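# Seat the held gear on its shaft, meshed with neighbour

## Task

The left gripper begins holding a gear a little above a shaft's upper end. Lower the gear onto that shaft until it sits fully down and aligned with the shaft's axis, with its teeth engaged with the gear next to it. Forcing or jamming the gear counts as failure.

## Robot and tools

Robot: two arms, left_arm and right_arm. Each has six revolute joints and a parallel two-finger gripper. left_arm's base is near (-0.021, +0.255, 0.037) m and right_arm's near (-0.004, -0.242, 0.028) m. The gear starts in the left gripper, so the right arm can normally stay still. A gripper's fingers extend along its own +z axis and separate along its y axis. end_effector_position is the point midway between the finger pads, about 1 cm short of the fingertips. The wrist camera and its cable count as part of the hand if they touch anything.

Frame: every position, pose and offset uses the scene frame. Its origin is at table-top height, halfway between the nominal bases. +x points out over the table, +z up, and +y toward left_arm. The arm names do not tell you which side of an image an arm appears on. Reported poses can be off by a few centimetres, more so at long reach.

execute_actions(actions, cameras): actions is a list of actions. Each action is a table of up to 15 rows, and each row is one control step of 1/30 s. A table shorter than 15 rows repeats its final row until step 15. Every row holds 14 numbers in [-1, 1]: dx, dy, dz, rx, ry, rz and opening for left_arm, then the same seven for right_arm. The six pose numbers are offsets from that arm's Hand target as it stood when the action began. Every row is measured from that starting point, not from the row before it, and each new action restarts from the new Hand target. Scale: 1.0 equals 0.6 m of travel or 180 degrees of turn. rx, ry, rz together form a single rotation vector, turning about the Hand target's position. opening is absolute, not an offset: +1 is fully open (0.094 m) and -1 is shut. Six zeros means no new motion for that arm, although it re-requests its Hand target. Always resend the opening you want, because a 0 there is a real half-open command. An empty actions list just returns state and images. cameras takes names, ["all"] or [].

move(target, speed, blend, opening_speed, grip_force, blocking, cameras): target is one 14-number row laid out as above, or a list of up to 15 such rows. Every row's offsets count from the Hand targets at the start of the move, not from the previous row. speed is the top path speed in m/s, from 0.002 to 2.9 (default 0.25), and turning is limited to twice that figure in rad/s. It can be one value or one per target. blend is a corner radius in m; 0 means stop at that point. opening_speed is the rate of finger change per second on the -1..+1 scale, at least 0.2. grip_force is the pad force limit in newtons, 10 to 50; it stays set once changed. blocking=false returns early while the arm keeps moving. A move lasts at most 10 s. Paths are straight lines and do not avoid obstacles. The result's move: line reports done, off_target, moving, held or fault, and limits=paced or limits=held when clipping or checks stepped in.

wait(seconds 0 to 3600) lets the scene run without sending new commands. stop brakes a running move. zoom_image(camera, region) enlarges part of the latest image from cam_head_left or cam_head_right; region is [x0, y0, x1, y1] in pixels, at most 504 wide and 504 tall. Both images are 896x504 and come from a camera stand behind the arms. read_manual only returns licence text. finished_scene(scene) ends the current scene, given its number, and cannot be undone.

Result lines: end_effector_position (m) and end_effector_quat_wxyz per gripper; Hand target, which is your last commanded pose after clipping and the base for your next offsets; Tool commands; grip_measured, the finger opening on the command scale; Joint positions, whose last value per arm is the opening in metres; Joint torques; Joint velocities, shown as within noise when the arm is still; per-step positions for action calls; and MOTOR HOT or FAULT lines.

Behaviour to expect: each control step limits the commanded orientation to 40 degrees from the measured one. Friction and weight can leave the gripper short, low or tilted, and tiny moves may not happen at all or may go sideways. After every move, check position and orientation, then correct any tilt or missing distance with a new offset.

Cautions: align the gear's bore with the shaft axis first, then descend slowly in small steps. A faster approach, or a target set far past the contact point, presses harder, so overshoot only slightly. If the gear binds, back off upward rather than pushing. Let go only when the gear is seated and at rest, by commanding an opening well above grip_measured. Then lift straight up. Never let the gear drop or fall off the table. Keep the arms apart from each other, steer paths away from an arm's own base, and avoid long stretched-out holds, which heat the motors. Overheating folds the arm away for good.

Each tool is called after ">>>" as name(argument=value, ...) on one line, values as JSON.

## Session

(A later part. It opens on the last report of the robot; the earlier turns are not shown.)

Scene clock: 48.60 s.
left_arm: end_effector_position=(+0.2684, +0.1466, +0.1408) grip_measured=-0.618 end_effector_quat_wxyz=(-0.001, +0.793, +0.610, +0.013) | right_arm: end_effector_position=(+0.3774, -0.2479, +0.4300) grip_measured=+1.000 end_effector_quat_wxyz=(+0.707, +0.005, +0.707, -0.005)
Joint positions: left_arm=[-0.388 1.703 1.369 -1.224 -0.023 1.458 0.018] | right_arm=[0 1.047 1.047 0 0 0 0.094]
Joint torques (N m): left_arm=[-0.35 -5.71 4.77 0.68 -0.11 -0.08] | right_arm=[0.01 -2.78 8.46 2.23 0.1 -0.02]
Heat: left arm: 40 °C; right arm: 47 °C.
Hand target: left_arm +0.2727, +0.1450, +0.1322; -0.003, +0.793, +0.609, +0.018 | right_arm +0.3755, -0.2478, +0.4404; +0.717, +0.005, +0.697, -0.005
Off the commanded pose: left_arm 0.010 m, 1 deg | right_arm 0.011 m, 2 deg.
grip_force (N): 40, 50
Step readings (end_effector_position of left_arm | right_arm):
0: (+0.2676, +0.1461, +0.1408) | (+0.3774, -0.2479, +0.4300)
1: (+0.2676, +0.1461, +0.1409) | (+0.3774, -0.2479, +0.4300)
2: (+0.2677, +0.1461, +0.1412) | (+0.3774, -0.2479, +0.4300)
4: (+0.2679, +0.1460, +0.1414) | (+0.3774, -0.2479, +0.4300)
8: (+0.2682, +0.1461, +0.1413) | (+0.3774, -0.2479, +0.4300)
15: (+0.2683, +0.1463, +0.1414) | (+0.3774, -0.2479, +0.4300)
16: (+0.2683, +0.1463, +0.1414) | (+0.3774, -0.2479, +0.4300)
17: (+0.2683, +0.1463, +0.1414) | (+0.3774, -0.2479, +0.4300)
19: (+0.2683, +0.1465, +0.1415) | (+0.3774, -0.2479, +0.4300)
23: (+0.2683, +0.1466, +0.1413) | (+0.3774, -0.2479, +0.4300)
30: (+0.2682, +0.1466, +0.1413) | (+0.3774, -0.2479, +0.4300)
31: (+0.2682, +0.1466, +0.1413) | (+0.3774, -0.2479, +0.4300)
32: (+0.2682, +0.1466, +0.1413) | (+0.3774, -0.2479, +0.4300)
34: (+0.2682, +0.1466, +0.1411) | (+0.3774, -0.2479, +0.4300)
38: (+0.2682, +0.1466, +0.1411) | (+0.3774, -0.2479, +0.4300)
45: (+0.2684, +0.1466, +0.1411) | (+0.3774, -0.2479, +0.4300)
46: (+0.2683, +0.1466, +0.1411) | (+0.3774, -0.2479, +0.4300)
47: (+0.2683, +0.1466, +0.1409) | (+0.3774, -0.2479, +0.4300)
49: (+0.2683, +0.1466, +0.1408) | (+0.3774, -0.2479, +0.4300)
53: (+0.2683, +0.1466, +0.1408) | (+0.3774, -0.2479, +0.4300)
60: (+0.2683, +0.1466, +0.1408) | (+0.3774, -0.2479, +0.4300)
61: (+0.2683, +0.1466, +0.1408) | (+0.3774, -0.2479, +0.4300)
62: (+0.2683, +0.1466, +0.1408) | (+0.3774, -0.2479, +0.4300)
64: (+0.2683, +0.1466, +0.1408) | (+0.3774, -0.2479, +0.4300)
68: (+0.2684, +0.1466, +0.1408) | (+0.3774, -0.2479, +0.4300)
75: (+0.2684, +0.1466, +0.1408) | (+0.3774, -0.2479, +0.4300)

>>> wait(seconds=0.1, cameras=["all"])

>>> zoom_image(camera="cam_head_left", region=[350, 130, 430, 210])

>>> zoom_image(camera="cam_head_right", region=[345, 130, 425, 210])

Scene clock: 49.10 s.
left_arm: end_effector_position=(+0.2684, +0.1466, +0.1408) grip_measured=-0.618 end_effector_quat_wxyz=(-0.001, +0.792, +0.610, +0.013) | right_arm: end_effector_position=(+0.3774, -0.2479, +0.4300) grip_measured=+1.000 end_effector_quat_wxyz=(+0.707, +0.005, +0.707, -0.005)
Joint positions: left_arm=[-0.388 1.703 1.369 -1.224 -0.023 1.458 0.018] | right_arm=[0 1.047 1.047 0 0 0 0.094]
Joint torques (N m): left_arm=[-0.35 -5.65 4.75 0.68 -0.12 -0.07] | right_arm=[0.01 -2.76 8.46 2.23 0.09 -0.02]
Heat: left arm: 40 °C; right arm: 47 °C.
Hand target: left_arm +0.2727, +0.1450, +0.1322; -0.003, +0.793, +0.609, +0.018 | right_arm +0.3755, -0.2478, +0.4404; +0.717, +0.005, +0.697, -0.005
Tool commands: left_gripper/opening=-1.0 right_gripper/opening=+1.0
Off the commanded pose: left_arm 0.010 m, 1 deg | right_arm 0.011 m, 2 deg.
grip_force (N): 40, 50
wait: 0.10 s; at rest from the start

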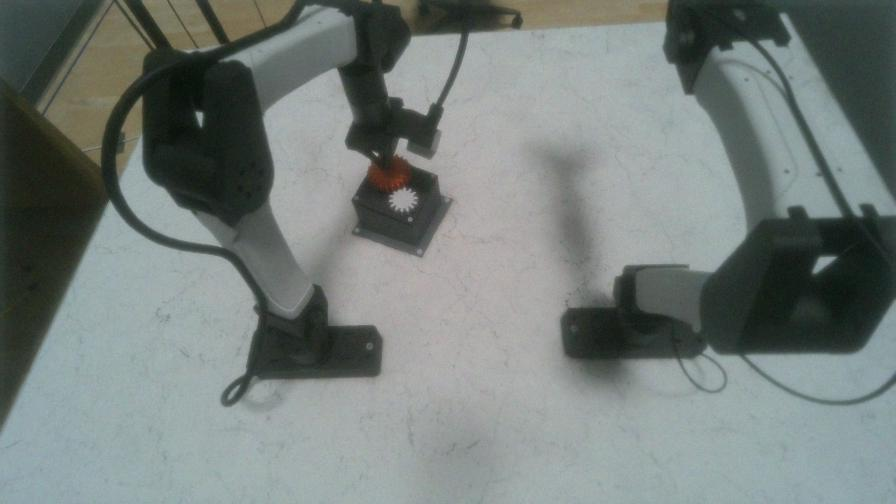

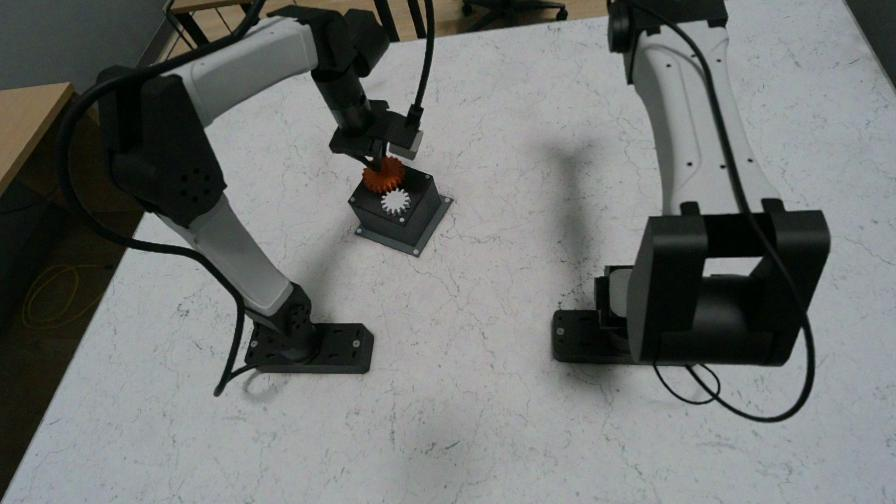

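Scaled by 6.300.

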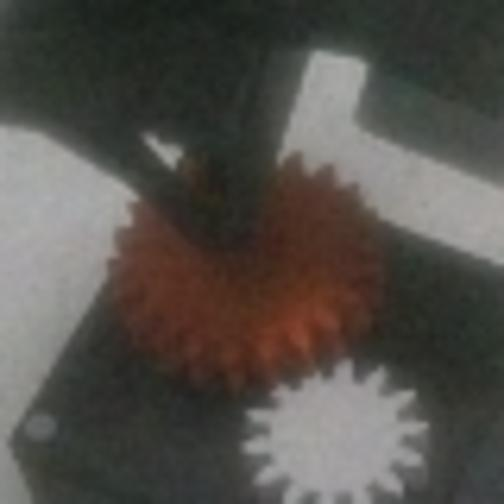

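Scaled by 6.300.

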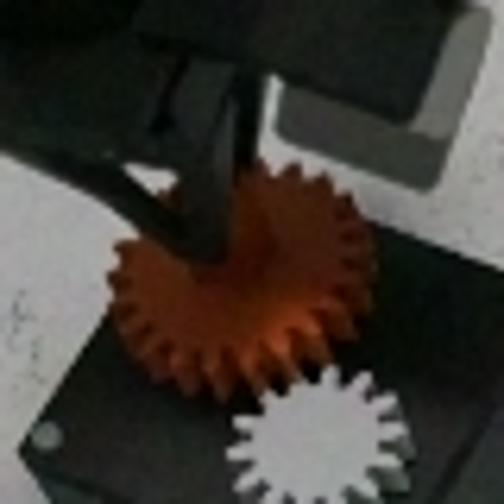

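>>> move(target=[[0,0.002,0.008,0,0,0,-1,0,0,0,0,0,0,1],[0,0.002,0.008,0,0,0,-0.45,0,0,0,0,0,0,1]], speed=0.03, opening_speed=0.4, cameras=["all"])

>>> zoom_image(camera="cam_head_left", region=[350, 130, 430, 210])

>>> zoom_image(camera="cam_head_right", region=[345, 130, 425, 210])

Scene clock: 52.40 s.
left_arm: end_effector_position=(+0.2688, +0.1473, +0.1400) grip_measured=-0.453 end_effector_quat_wxyz=(-0.003, +0.792, +0.610, +0.014) | right_arm: end_effector_position=(+0.3774, -0.2479, +0.4300) grip_measured=+1.000 end_effector_quat_wxyz=(+0.707, +0.005, +0.707, -0.005)
Joint positions: left_arm=[-0.388 1.706 1.369 -1.224 -0.028 1.458 0.026] | right_arm=[0 1.047 1.047 0 0 0 0.094]
Joint torques (N m): left_arm=[-0.06 -6.26 6.12 0.48 -0.07 -0.05] | right_arm=[0.02 -2.78 8.46 2.24 0.09 -0.02]
Heat: left arm: 41 °C; right arm: 47 °C.
Hand target: left_arm +0.2727, +0.1462, +0.1371; -0.003, +0.793, +0.609, +0.019 | right_arm +0.3755, -0.2478, +0.4404; +0.717, +0.005, +0.697, -0.005
Off the commanded pose: left_arm 0.005 m, 0 deg | right_arm 0.011 m, 2 deg.
grip_force (N): 40, 50
move: done

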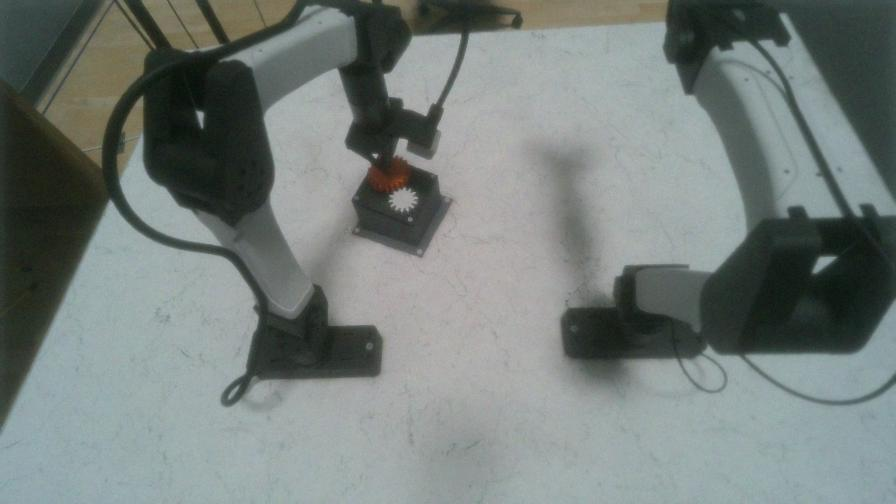

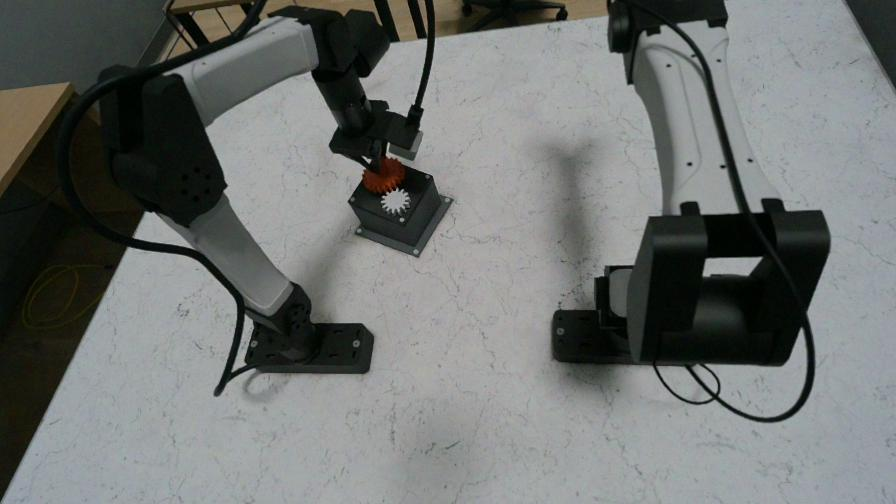

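Scaled by 6.300.

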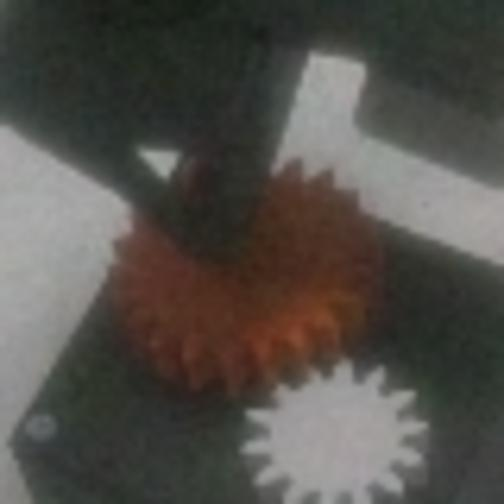

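Scaled by 6.300.

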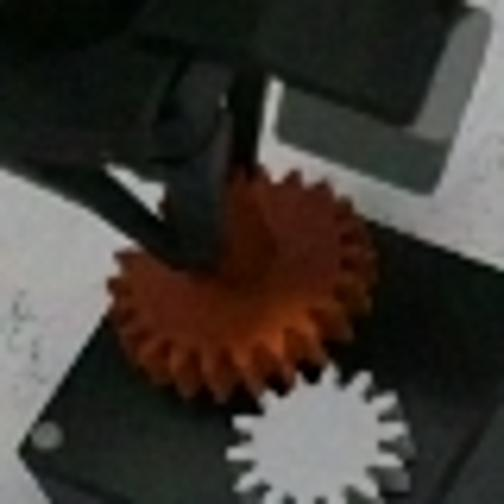

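>>> execute_actions(actions=[[[0,0,-0.003,0,0,0,-0.45,0,0,0,0,0,0,1]],[[0,0,-0.004,0,0,0,-0.45,0,0,0,0,0,0,1]],[[0,0,-0.004,0,0,0,-0.45,0,0,0,0,0,0,1]]], cameras=["all"])

>>> zoom_image(camera="cam_head_right", region=[345, 130, 425, 210])

Scene clock: 54.67 s.
left_arm: end_effector_position=(+0.2693, +0.1471, +0.1356) grip_measured=-0.453 end_effector_quat_wxyz=(-0.001, +0.792, +0.610, +0.015) | right_arm: end_effector_position=(+0.3774, -0.2479, +0.4300) grip_measured=+1.000 end_effector_quat_wxyz=(+0.707, +0.005, +0.707, -0.005)
Joint positions: left_arm=[-0.388 1.706 1.352 -1.202 -0.028 1.458 0.026] | right_arm=[0 1.047 1.047 0 0 0 0.094]
Joint torques (N m): left_arm=[-0.1 -6.01 5.64 0.54 -0.07 -0.04] | right_arm=[0.03 -2.78 8.44 2.23 0.09 -0.03]
Heat: left arm: 41 °C; right arm: 47 °C.
Hand target: left_arm +0.2727, +0.1461, +0.1305; -0.003, +0.793, +0.609, +0.019 | right_arm +0.3755, -0.2478, +0.4404; +0.717, +0.005, +0.697, -0.005
Off the commanded pose: left_arm 0.006 m, 0 deg | right_arm 0.011 m, 2 deg.
grip_force (N): 40, 50
Step readings (end_effector_position of left_arm | right_arm):
0: (+0.2688, +0.1473, +0.1400) | (+0.3774, -0.2479, +0.4300)
1: (+0.2688, +0.1473, +0.1400) | (+0.3774, -0.2479, +0.4300)
2: (+0.2688, +0.1473, +0.1400) | (+0.3774, -0.2479, +0.4300)
4: (+0.2690, +0.1473, +0.1400) | (+0.3774, -0.2479, +0.4300)
8: (+0.2693, +0.1471, +0.1400) | (+0.3774, -0.2479, +0.4300)
15: (+0.2695, +0.1471, +0.1400) | (+0.3774, -0.2479, +0.4300)
16: (+0.2696, +0.1470, +0.1400) | (+0.3774, -0.2479, +0.4300)
17: (+0.2697, +0.1470, +0.1397) | (+0.3774, -0.2479, +0.4300)
19: (+0.2692, +0.1472, +0.1386) | (+0.3774, -0.2479, +0.4300)
23: (+0.2686, +0.1474, +0.1376) | (+0.3774, -0.2479, +0.4300)
30: (+0.2692, +0.1472, +0.1376) | (+0.3774, -0.2479, +0.4300)
31: (+0.2692, +0.1472, +0.1376) | (+0.3774, -0.2479, +0.4300)
32: (+0.2694, +0.1471, +0.1374) | (+0.3774, -0.2479, +0.4300)
34: (+0.2692, +0.1472, +0.1365) | (+0.3774, -0.2479, +0.4300)
38: (+0.2687, +0.1474, +0.1356) | (+0.3774, -0.2479, +0.4300)
45: (+0.2693, +0.1472, +0.1356) | (+0.3774, -0.2479, +0.4300)

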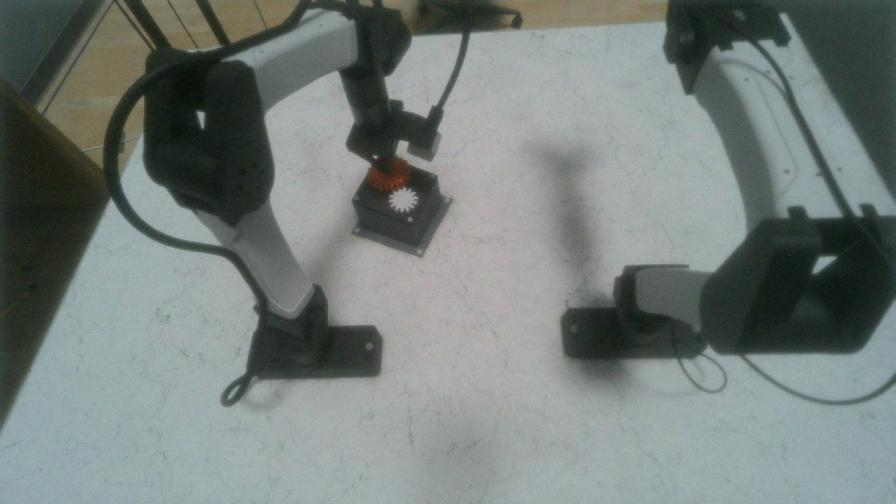

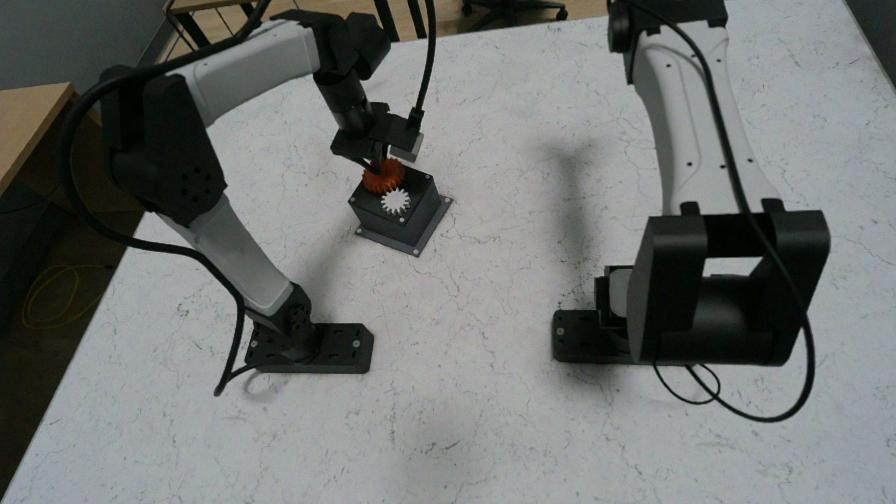

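Scaled by 6.300.

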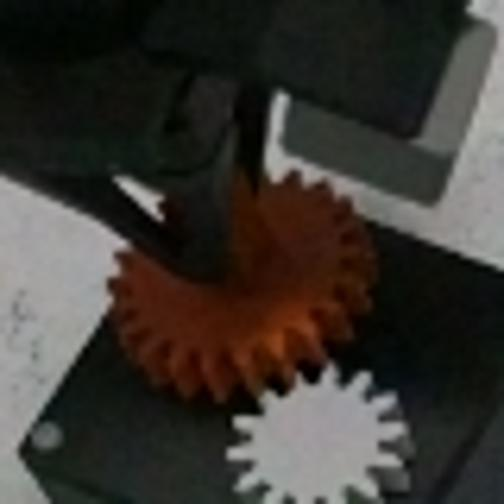

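>>> execute_actions(actions=[[[0,0,-0.004,0,0,0,-0.45,0,0,0,0,0,0,1]],[[0,0,-0.004,0,0,0,-0.45,0,0,0,0,0,0,1]],[[0,0,-0.004,0,0,0,-0.45,0,0,0,0,0,0,1]]], cameras=["all"])

>>> zoom_image(camera="cam_head_right", region=[345, 130, 425, 210])

Scene clock: 56.80 s.
left_arm: end_effector_position=(+0.2694, +0.1472, +0.1282) grip_measured=-0.453 end_effector_quat_wxyz=(-0.001, +0.792, +0.610, +0.015) | right_arm: end_effector_position=(+0.3774, -0.2479, +0.4300) grip_measured=+1.000 end_effector_quat_wxyz=(+0.707, +0.005, +0.707, -0.005)
Joint positions: left_arm=[-0.388 1.711 1.327 -1.174 -0.028 1.458 0.026] | right_arm=[0 1.047 1.047 0 0 0 0.094]
Joint torques (N m): left_arm=[-0.02 -6.09 5.6 0.53 -0.07 -0.04] | right_arm=[0.02 -2.81 8.43 2.23 0.09 -0.03]
Heat: left arm: 41 °C; right arm: 47 °C.
Hand target: left_arm +0.2727, +0.1462, +0.1232; -0.003, +0.793, +0.609, +0.019 | right_arm +0.3755, -0.2478, +0.4404; +0.717, +0.005, +0.697, -0.005
Off the commanded pose: left_arm 0.006 m, 0 deg | right_arm 0.011 m, 2 deg.
grip_force (N): 40, 50
Step readings (end_effector_position of left_arm | right_arm):
0: (+0.2693, +0.1471, +0.1356) | (+0.3774, -0.2479, +0.4300)
1: (+0.2694, +0.1471, +0.1356) | (+0.3774, -0.2479, +0.4300)
2: (+0.2694, +0.1471, +0.1354) | (+0.3774, -0.2479, +0.4300)
4: (+0.2692, +0.1472, +0.1344) | (+0.3774, -0.2479, +0.4300)
8: (+0.2688, +0.1473, +0.1324) | (+0.3774, -0.2479, +0.4300)
15: (+0.2692, +0.1472, +0.1322) | (+0.3774, -0.2479, +0.4300)
16: (+0.2692, +0.1472, +0.1322) | (+0.3774, -0.2479, +0.4300)
17: (+0.2694, +0.1471, +0.1321) | (+0.3774, -0.2479, +0.4300)
19: (+0.2693, +0.1472, +0.1312) | (+0.3774, -0.2479, +0.4300)
23: (+0.2688, +0.1473, +0.1303) | (+0.3774, -0.2479, +0.4300)
30: (+0.2693, +0.1471, +0.1303) | (+0.3774, -0.2479, +0.4300)
31: (+0.2694, +0.1471, +0.1303) | (+0.3774, -0.2479, +0.4300)
32: (+0.2695, +0.1471, +0.1301) | (+0.3774, -0.2479, +0.4300)
34: (+0.2693, +0.1472, +0.1292) | (+0.3774, -0.2479, +0.4300)
38: (+0.2688, +0.1474, +0.1283) | (+0.3774, -0.2479, +0.4300)
45: (+0.2693, +0.1472, +0.1282) | (+0.3774, -0.2479, +0.4300)

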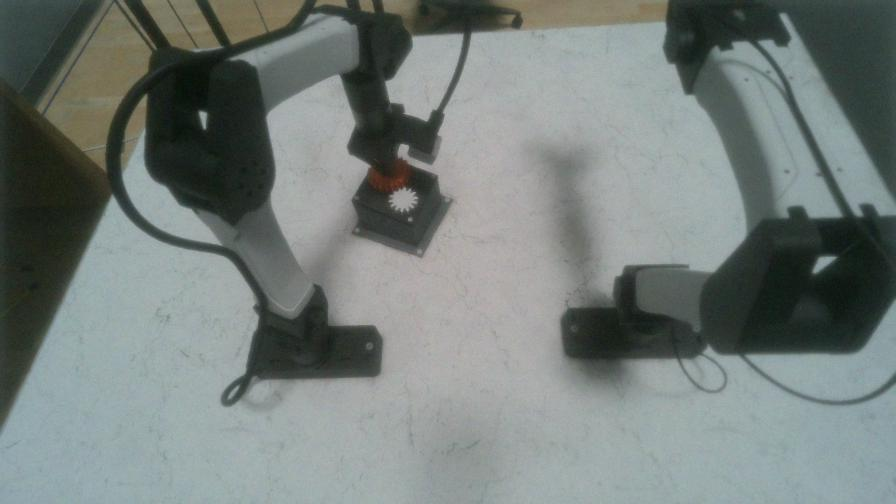

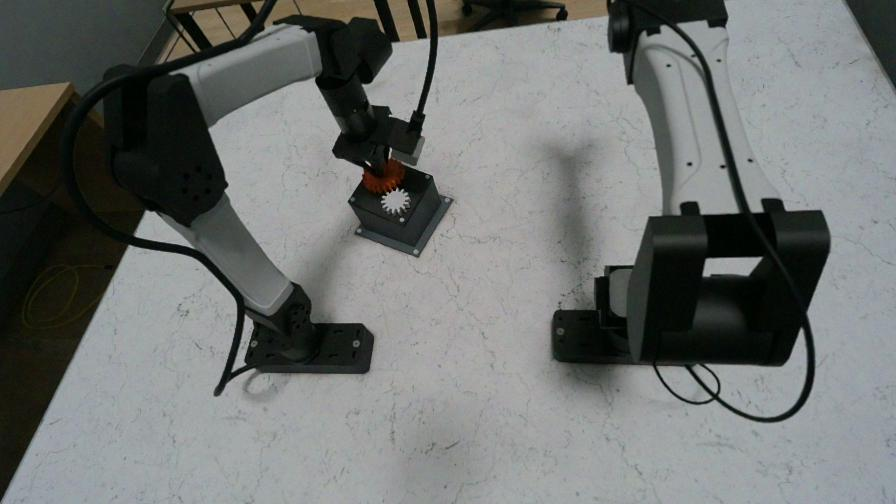

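Scaled by 6.300.

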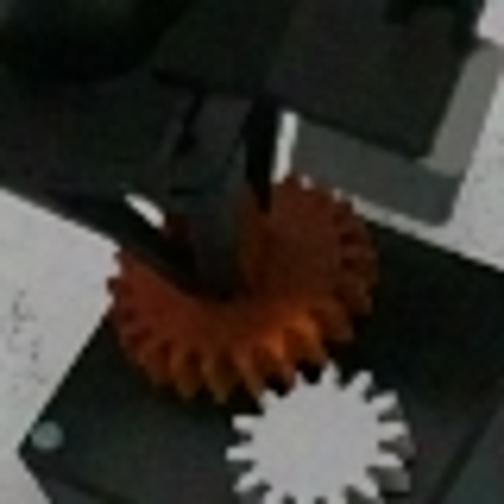

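>>> execute_actions(actions=[[[0,0,-0.003,0,0,0,-0.45,0,0,0,0,0,0,1]],[[0,0,-0.003,0,0,0,-0.45,0,0,0,0,0,0,1]],[[0,0,-0.003,0,0,0,-0.45,0,0,0,0,0,0,1]],[[0,0,-0.003,0,0,0,-0.45,0,0,0,0,0,0,1]]])

Scene clock: 59.63 s.
left_arm: end_effector_position=(+0.2696, +0.1471, +0.1257) grip_measured=-0.453 end_effector_quat_wxyz=(-0.001, +0.792, +0.610, +0.016) | right_arm: end_effector_position=(+0.3774, -0.2479, +0.4300) grip_measured=+1.000 end_effector_quat_wxyz=(+0.707, +0.005, +0.707, -0.005)
Joint positions: left_arm=[-0.388 1.711 1.318 -1.163 -0.028 1.458 0.026] | right_arm=[0 1.047 1.047 0 0 0 0.094]
Joint torques (N m): left_arm=[-0.05 -5.71 4.37 0.71 -0.08 -0.04] | right_arm=[0.01 -2.8 8.5 2.24 0.09 -0.03]
Heat: left arm: 41 °C; right arm: 48 °C.
Hand target: left_arm +0.2728, +0.1461, +0.1161; -0.003, +0.793, +0.609, +0.018 | right_arm +0.3755, -0.2478, +0.4404; +0.717, +0.005, +0.697, -0.005
Off the commanded pose: left_arm 0.010 m, 0 deg | right_arm 0.011 m, 2 deg.
grip_force (N): 40, 50
Step readings (end_effector_position of left_arm | right_arm):
0: (+0.2694, +0.1472, +0.1282) | (+0.3774, -0.2479, +0.4300)
1: (+0.2694, +0.1472, +0.1282) | (+0.3774, -0.2479, +0.4300)
2: (+0.2696, +0.1471, +0.1282) | (+0.3774, -0.2479, +0.4300)
4: (+0.2695, +0.1471, +0.1275) | (+0.3774, -0.2479, +0.4300)
8: (+0.2691, +0.1473, +0.1268) | (+0.3774, -0.2479, +0.4300)
15: (+0.2694, +0.1472, +0.1268) | (+0.3774, -0.2479, +0.4300)
16: (+0.2695, +0.1471, +0.1268) | (+0.3774, -0.2479, +0.4300)
17: (+0.2695, +0.1471, +0.1267) | (+0.3774, -0.2479, +0.4300)
19: (+0.2697, +0.1471, +0.1260) | (+0.3774, -0.2479, +0.4300)
23: (+0.2696, +0.1471, +0.1259) | (+0.3774, -0.2479, +0.4300)
30: (+0.2696, +0.1471, +0.1259) | (+0.3774, -0.2479, +0.4300)
31: (+0.2696, +0.1471, +0.1259) | (+0.3774, -0.2479, +0.4300)
32: (+0.2697, +0.1471, +0.1259) | (+0.3774, -0.2479, +0.4300)
34: (+0.2697, +0.1471, +0.1259) | (+0.3774, -0.2479, +0.4300)
38: (+0.2697, +0.1471, +0.1259) | (+0.3774, -0.2479, +0.4300)
45: (+0.2697, +0.1471, +0.1259) | (+0.3774, -0.2479, +0.4300)
46: (+0.2696, +0.1471, +0.1258) | (+0.3774, -0.2479, +0.4300)
47: (+0.2696, +0.1471, +0.1257) | (+0.3774, -0.2479, +0.4300)
49: (+0.2696, +0.1471, +0.1257) | (+0.3774, -0.2479, +0.4300)
53: (+0.2696, +0.1471, +0.1257) | (+0.3774, -0.2479, +0.4300)
60: (+0.2696, +0.1471, +0.1257) | (+0.3774, -0.2479, +0.4300)

>>> move(target=[[0,0,0.011,0,0,0,-0.45,0,0,0,0,0,0,1],[0,0,0.011,0,0,0,-1,0,0,0,0,0,0,1]], speed=0.03, opening_speed=0.4)

>>> execute_actions(actions=[[[0,0,-0.004,0.006,0,0,-1,0,0,0,0,0,0,1],[0,-0.001,-0.008,0.012,0,0,-1,0,0,0,0,0,0,1]],[[0,0,0,0.006,0,0,-1,0,0,0,0,0,0,1],[0,-0.001,0,0.012,0,0,-1,0,0,0,0,0,0,1]],[[0,0,-0.003,0.006,0,0,-1,0,0,0,0,0,0,1],[0,-0.001,-0.003,0.012,0,0,-1,0,0,0,0,0,0,1]]], cameras=["all"])

>>> zoom_image(camera="cam_head_right", region=[345, 130, 425, 210])

>>> zoom_image(camera="cam_head_left", region=[350, 130, 430, 210])

Scene clock: 62.93 s.
left_arm: end_effector_position=(+0.2688, +0.1476, +0.1257) grip_measured=-0.614 end_effector_quat_wxyz=(-0.003, +0.792, +0.610, +0.015) | right_arm: end_effector_position=(+0.3774, -0.2479, +0.4300) grip_measured=+1.000 end_effector_quat_wxyz=(+0.707, +0.005, +0.707, -0.005)
Joint positions: left_arm=[-0.388 1.711 1.318 -1.166 -0.029 1.458 0.018] | right_arm=[0 1.047 1.047 0 0 0 0.094]
Joint torques (N m): left_arm=[-0.08 -6.04 6.37 0.48 -0.06 -0.05] | right_arm=[0.01 -2.76 8.47 2.24 0.09 -0.02]
Heat: left arm: 41 °C; right arm: 48 °C.
Hand target: left_arm +0.2728, +0.1461, +0.1227; -0.003, +0.793, +0.609, +0.019 | right_arm +0.3755, -0.2478, +0.4404; +0.717, +0.005, +0.697, -0.005
Off the commanded pose: left_arm 0.005 m, 0 deg | right_arm 0.011 m, 2 deg.
grip_force (N): 40, 50
move: done

Scene clock: 64.63 s.
left_arm: end_effector_position=(+0.2686, +0.1448, +0.1273) grip_measured=-0.615 end_effector_quat_wxyz=(-0.036, +0.792, +0.608, +0.048) | right_arm: end_effector_position=(+0.3774, -0.2479, +0.4300) grip_measured=+1.000 end_effector_quat_wxyz=(+0.707, +0.005, +0.707, -0.005)
Joint positions: left_arm=[-0.447 1.738 1.351 -1.202 -0.119 1.4 0.018] | right_arm=[0 1.047 1.047 0 0 0 0.094]
Joint torques (N m): left_arm=[-0.29 -4.25 5.63 0.51 -0.27 -0.11] | right_arm=[0.05 -2.8 8.46 2.23 0.1 -0.02]
Heat: left arm: 41 °C; right arm: 48 °C.
Hand target: left_arm +0.2728, +0.1444, +0.1161; -0.048, +0.791, +0.607, +0.053 | right_arm +0.3755, -0.2478, +0.4404; +0.717, +0.005, +0.697, -0.005
Off the commanded pose: left_arm 0.012 m, 1 deg | right_arm 0.011 m, 2 deg.
grip_force (N): 40, 50
Step readings (end_effector_position of left_arm | right_arm):
0: (+0.2688, +0.1476, +0.1257) | (+0.3774, -0.2479, +0.4300)
1: (+0.2688, +0.1476, +0.1257) | (+0.3774, -0.2479, +0.4300)
2: (+0.2687, +0.1472, +0.1257) | (+0.3774, -0.2479, +0.4300)
4: (+0.2686, +0.1468, +0.1258) | (+0.3774, -0.2479, +0.4300)
8: (+0.2686, +0.1459, +0.1262) | (+0.3774, -0.2479, +0.4300)
15: (+0.2688, +0.1463, +0.1263) | (+0.3774, -0.2479, +0.4300)
16: (+0.2687, +0.1463, +0.1263) | (+0.3774, -0.2479, +0.4300)
17: (+0.2688, +0.1461, +0.1264) | (+0.3774, -0.2479, +0.4300)
19: (+0.2686, +0.1456, +0.1263) | (+0.3774, -0.2479, +0.4300)
23: (+0.2686, +0.1453, +0.1267) | (+0.3774, -0.2479, +0.4300)
30: (+0.2687, +0.1454, +0.1268) | (+0.3774, -0.2479, +0.4300)
31: (+0.2687, +0.1455, +0.1268) | (+0.3774, -0.2479, +0.4300)
32: (+0.2687, +0.1453, +0.1267) | (+0.3774, -0.2479, +0.4300)
34: (+0.2687, +0.1450, +0.1269) | (+0.3774, -0.2479, +0.4300)
38: (+0.2687, +0.1449, +0.1272) | (+0.3774, -0.2479, +0.4300)
45: (+0.2685, +0.1449, +0.1272) | (+0.3774, -0.2479, +0.4300)

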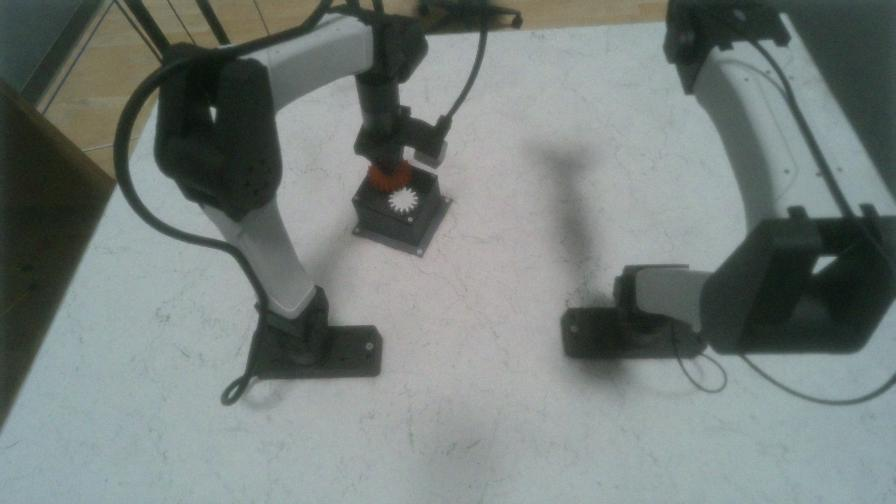

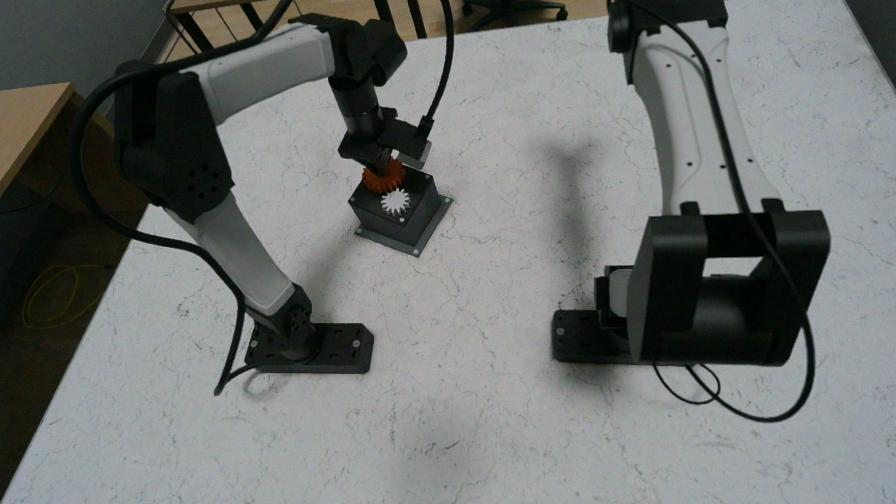

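Scaled by 6.300.

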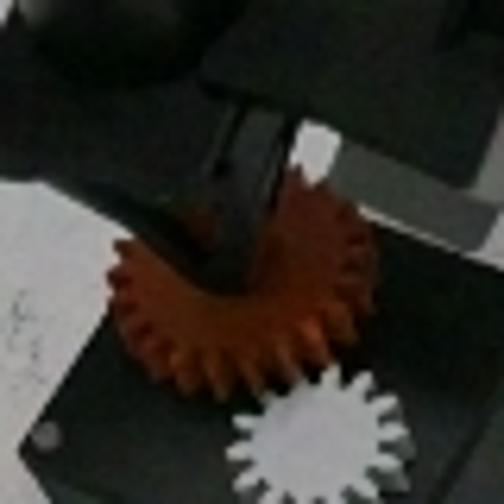

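Scaled by 6.300.

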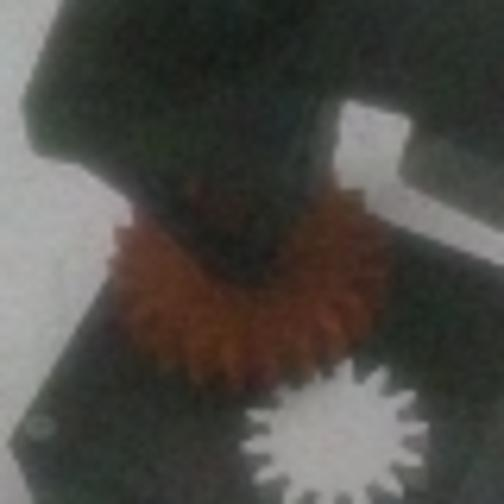

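>>> execute_actions(actions=[[[0,0,0,0,0,-0.01,-1,0,0,0,0,0,0,1],[0,0,0,0,0,-0.02,-1,0,0,0,0,0,0,1]],[[0,0,-0.003,0,0,-0.01,-1,0,0,0,0,0,0,1],[0,0,-0.003,0,0,-0.02,-1,0,0,0,0,0,0,1]],[[0,0,0,0,0,-0.01,-1,0,0,0,0,0,0,1],[0,0,0,0,0,-0.02,-1,0,0,0,0,0,0,1]],[[0,0,0,0,0,0.02,-1,0,0,0,0,0,0,1],[0,0,0,-0.006,0,0.04,-1,0,0,0,0,0,0,1]]], cameras=["all"])

>>> zoom_image(camera="cam_head_right", region=[345, 130, 425, 210])

>>> zoom_image(camera="cam_head_left", region=[350, 130, 430, 210])

Scene clock: 67.70 s.
left_arm: end_effector_position=(+0.2693, +0.1463, +0.1181) grip_measured=-0.617 end_effector_quat_wxyz=(-0.041, +0.813, +0.578, +0.053) | right_arm: end_effector_position=(+0.3774, -0.2479, +0.4300) grip_measured=+1.000 end_effector_quat_wxyz=(+0.707, +0.005, +0.707, -0.005)
Joint positions: left_arm=[-0.449 1.745 1.32 -1.165 -0.132 1.471 0.018] | right_arm=[0 1.047 1.047 0 0 0 0.094]
Joint torques (N m): left_arm=[0.44 -6.13 6.28 0.41 0.03 -0.05] | right_arm=[0.02 -2.76 8.46 2.24 0.09 -0.02]
Heat: left arm: 41 °C; right arm: 48 °C.
Hand target: left_arm +0.2727, +0.1443, +0.1143; -0.038, +0.811, +0.582, +0.049 | right_arm +0.3755, -0.2478, +0.4404; +0.717, +0.005, +0.697, -0.005
Off the commanded pose: left_arm 0.006 m, 1 deg | right_arm 0.011 m, 2 deg.
grip_force (N): 40, 50
Step readings (end_effector_position of left_arm | right_arm):
0: (+0.2686, +0.1448, +0.1273) | (+0.3774, -0.2479, +0.4300)
1: (+0.2686, +0.1448, +0.1273) | (+0.3774, -0.2479, +0.4300)
2: (+0.2686, +0.1448, +0.1273) | (+0.3774, -0.2479, +0.4300)
4: (+0.2686, +0.1448, +0.1273) | (+0.3774, -0.2479, +0.4300)
8: (+0.2686, +0.1448, +0.1273) | (+0.3774, -0.2479, +0.4300)
15: (+0.2686, +0.1448, +0.1273) | (+0.3774, -0.2479, +0.4300)
16: (+0.2686, +0.1448, +0.1273) | (+0.3774, -0.2479, +0.4300)
17: (+0.2686, +0.1449, +0.1273) | (+0.3774, -0.2479, +0.4300)
19: (+0.2686, +0.1448, +0.1273) | (+0.3774, -0.2479, +0.4300)
23: (+0.2686, +0.1447, +0.1274) | (+0.3774, -0.2479, +0.4300)
30: (+0.2686, +0.1447, +0.1273) | (+0.3774, -0.2479, +0.4300)
31: (+0.2686, +0.1448, +0.1272) | (+0.3774, -0.2479, +0.4300)
32: (+0.2686, +0.1448, +0.1271) | (+0.3774, -0.2479, +0.4300)
34: (+0.2687, +0.1448, +0.1270) | (+0.3774, -0.2479, +0.4300)
38: (+0.2687, +0.1449, +0.1268) | (+0.3774, -0.2479, +0.4300)
45: (+0.2692, +0.1462, +0.1181) | (+0.3774, -0.2479, +0.4300)
46: (+0.2693, +0.1463, +0.1181) | (+0.3774, -0.2479, +0.4300)
47: (+0.2693, +0.1463, +0.1181) | (+0.3774, -0.2479, +0.4300)
49: (+0.2693, +0.1463, +0.1181) | (+0.3774, -0.2479, +0.4300)
53: (+0.2693, +0.1463, +0.1181) | (+0.3774, -0.2479, +0.4300)
60: (+0.2693, +0.1463, +0.1181) | (+0.3774, -0.2479, +0.4300)

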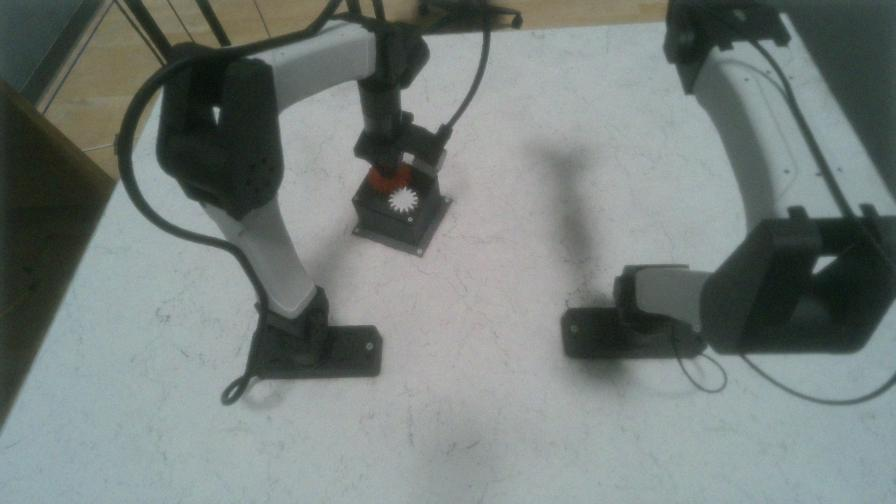

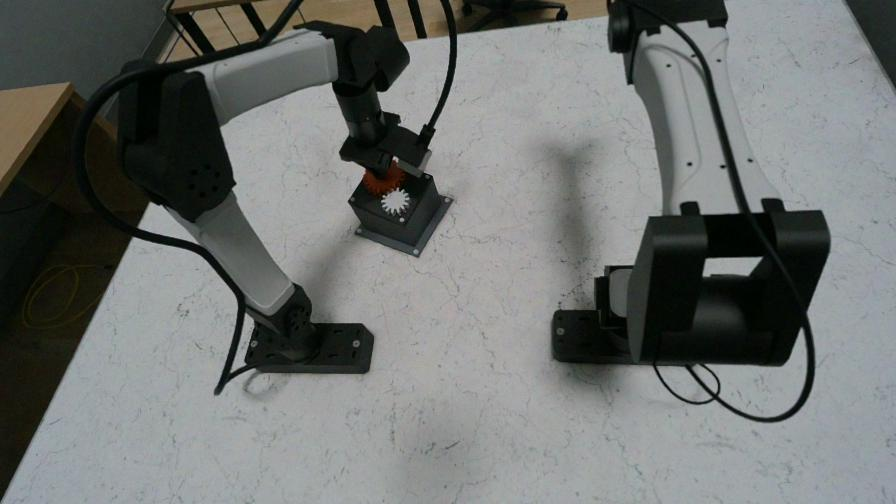

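Scaled by 6.300.

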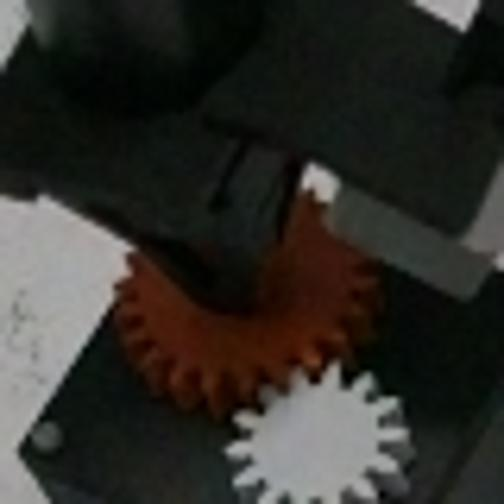

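Scaled by 6.300.

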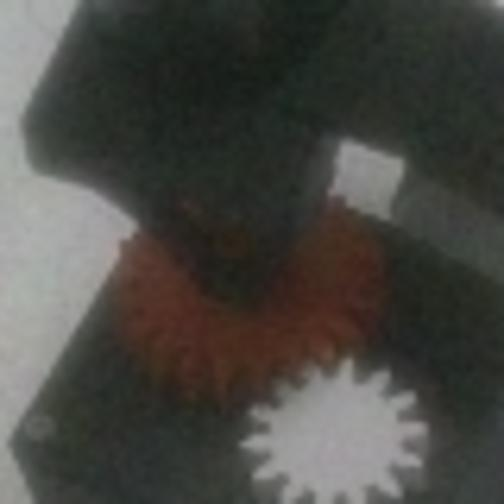

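>>> execute_actions(actions=[[[0,0.002,-0.004,-0.004,0,0,-1,0,0,0,0,0,0,1]],[[0,0.002,-0.003,-0.008,0,0.006,-1,0,0,0,0,0,0,1]],[[0,0,0,-0.004,0,-0.006,-1,0,0,0,0,0,0,1]]])

>>> move(target=[[0,0,0.009,0,0,0,-1,0,0,0,0,0,0,1],[0,0,0.009,0,0,0,-0.35,0,0,0,0,0,0,1],[0,0,0.15,0,0,0,-0.35,0,0,0,0,0,0,1]], speed=[0.03,0.03,0.08], opening_speed=0.4, cameras=["all"])

>>> zoom_image(camera="cam_head_right", region=[345, 130, 425, 210])

>>> zoom_image(camera="cam_head_left", region=[350, 130, 430, 210])

Scene clock: 70.37 s.
left_arm: end_effector_position=(+0.2694, +0.1481, +0.1175) grip_measured=-0.617 end_effector_quat_wxyz=(-0.028, +0.809, +0.585, +0.038) | right_arm: end_effector_position=(+0.3774, -0.2479, +0.4300) grip_measured=+1.000 end_effector_quat_wxyz=(+0.707, +0.005, +0.707, -0.005)
Joint positions: left_arm=[-0.422 1.736 1.31 -1.155 -0.095 1.482 0.018] | right_arm=[0 1.047 1.047 0 0 0 0.094]
Joint torques (N m): left_arm=[0.98 -7.02 3.77 0.73 0.15 0.11] | right_arm=[0.01 -2.77 8.46 2.24 0.09 -0.03]
Heat: left arm: 41 °C; right arm: 48 °C.
Hand target: left_arm +0.2727, +0.1467, +0.1100; -0.018, +0.811, +0.583, +0.035 | right_arm +0.3755, -0.2478, +0.4404; +0.717, +0.005, +0.697, -0.005
Off the commanded pose: left_arm 0.008 m, 1 deg | right_arm 0.011 m, 2 deg.
grip_force (N): 40, 50
Step readings (end_effector_position of left_arm | right_arm):
0: (+0.2693, +0.1463, +0.1181) | (+0.3774, -0.2479, +0.4300)
1: (+0.2693, +0.1463, +0.1181) | (+0.3774, -0.2479, +0.4300)
2: (+0.2694, +0.1466, +0.1181) | (+0.3774, -0.2479, +0.4300)
4: (+0.2695, +0.1475, +0.1179) | (+0.3774, -0.2479, +0.4300)
8: (+0.2695, +0.1476, +0.1178) | (+0.3774, -0.2479, +0.4300)
15: (+0.2696, +0.1476, +0.1178) | (+0.3774, -0.2479, +0.4300)
16: (+0.2696, +0.1476, +0.1178) | (+0.3774, -0.2479, +0.4300)
17: (+0.2695, +0.1478, +0.1175) | (+0.3774, -0.2479, +0.4300)
19: (+0.2695, +0.1480, +0.1174) | (+0.3774, -0.2479, +0.4300)
23: (+0.2695, +0.1479, +0.1175) | (+0.3774, -0.2479, +0.4300)
30: (+0.2695, +0.1479, +0.1175) | (+0.3774, -0.2479, +0.4300)
31: (+0.2695, +0.1479, +0.1175) | (+0.3774, -0.2479, +0.4300)
32: (+0.2694, +0.1480, +0.1175) | (+0.3774, -0.2479, +0.4300)
34: (+0.2694, +0.1481, +0.1174) | (+0.3774, -0.2479, +0.4300)
38: (+0.2695, +0.1482, +0.1175) | (+0.3774, -0.2479, +0.4300)
45: (+0.2694, +0.1481, +0.1175) | (+0.3774, -0.2479, +0.4300)

Scene clock: 74.60 s.
left_arm: end_effector_position=(+0.2715, +0.1471, +0.1920) grip_measured=-0.353 end_effector_quat_wxyz=(-0.027, +0.809, +0.585, +0.035) | right_arm: end_effector_position=(+0.3774, -0.2479, +0.4300) grip_measured=+1.000 end_effector_quat_wxyz=(+0.707, +0.005, +0.707, -0.005)
Joint positions: left_arm=[-0.419 1.736 1.608 -1.453 -0.089 1.485 0.03] | right_arm=[0 1.047 1.047 0 0 0 0.094]
Joint torques (N m): left_arm=[0.69 -8.16 8.08 0.22 0.09 0.09] | right_arm=[0.02 -2.81 8.46 2.23 0.09 -0.02]
Heat: left arm: 41 °C; right arm: 48 °C.
Hand target: left_arm +0.2728, +0.1467, +0.2000; -0.018, +0.811, +0.583, +0.035 | right_arm +0.3755, -0.2478, +0.4404; +0.717, +0.005, +0.697, -0.005
Off the commanded pose: left_arm 0.008 m, 1 deg | right_arm 0.011 m, 2 deg.
grip_force (N): 40, 50
move: done

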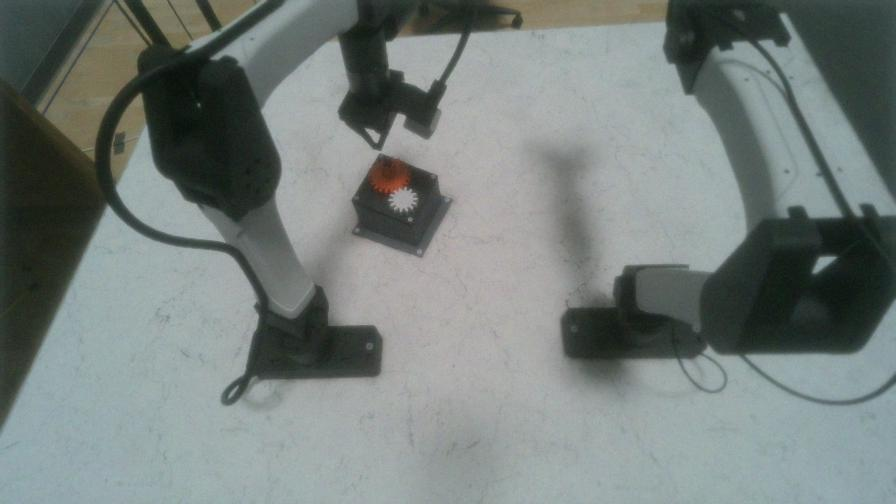

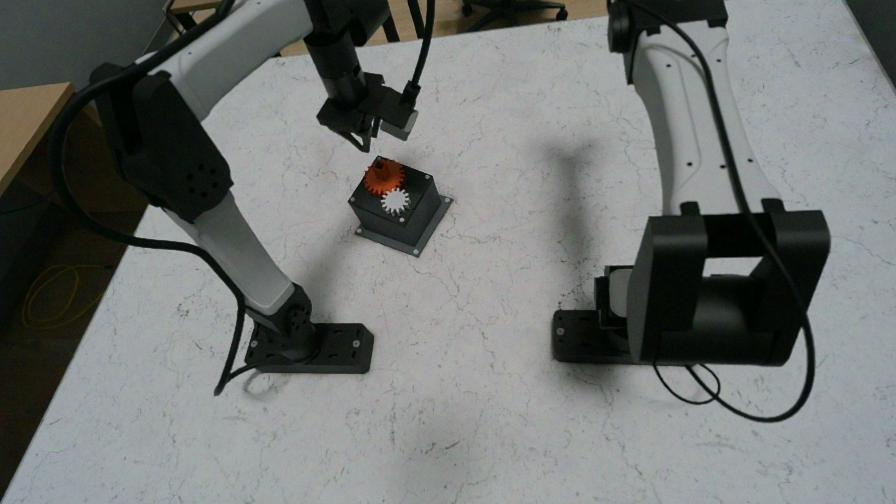

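Scaled by 6.300.

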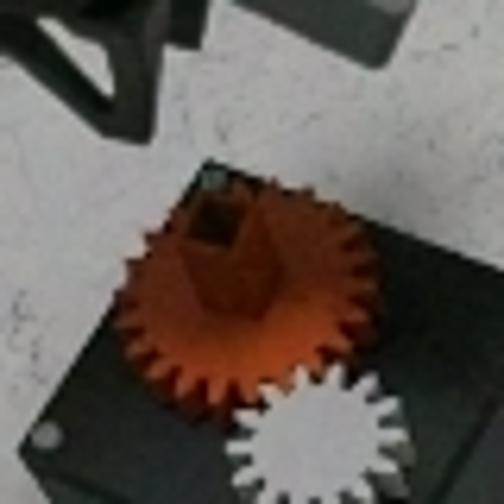

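Scaled by 6.300.

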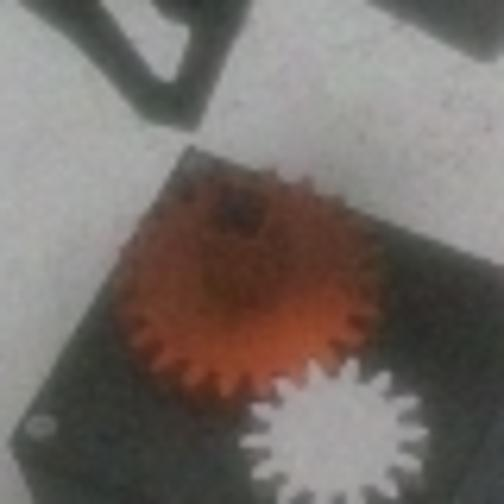

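>>> finished_scene(scene=3)

The scene is finished: the task was done.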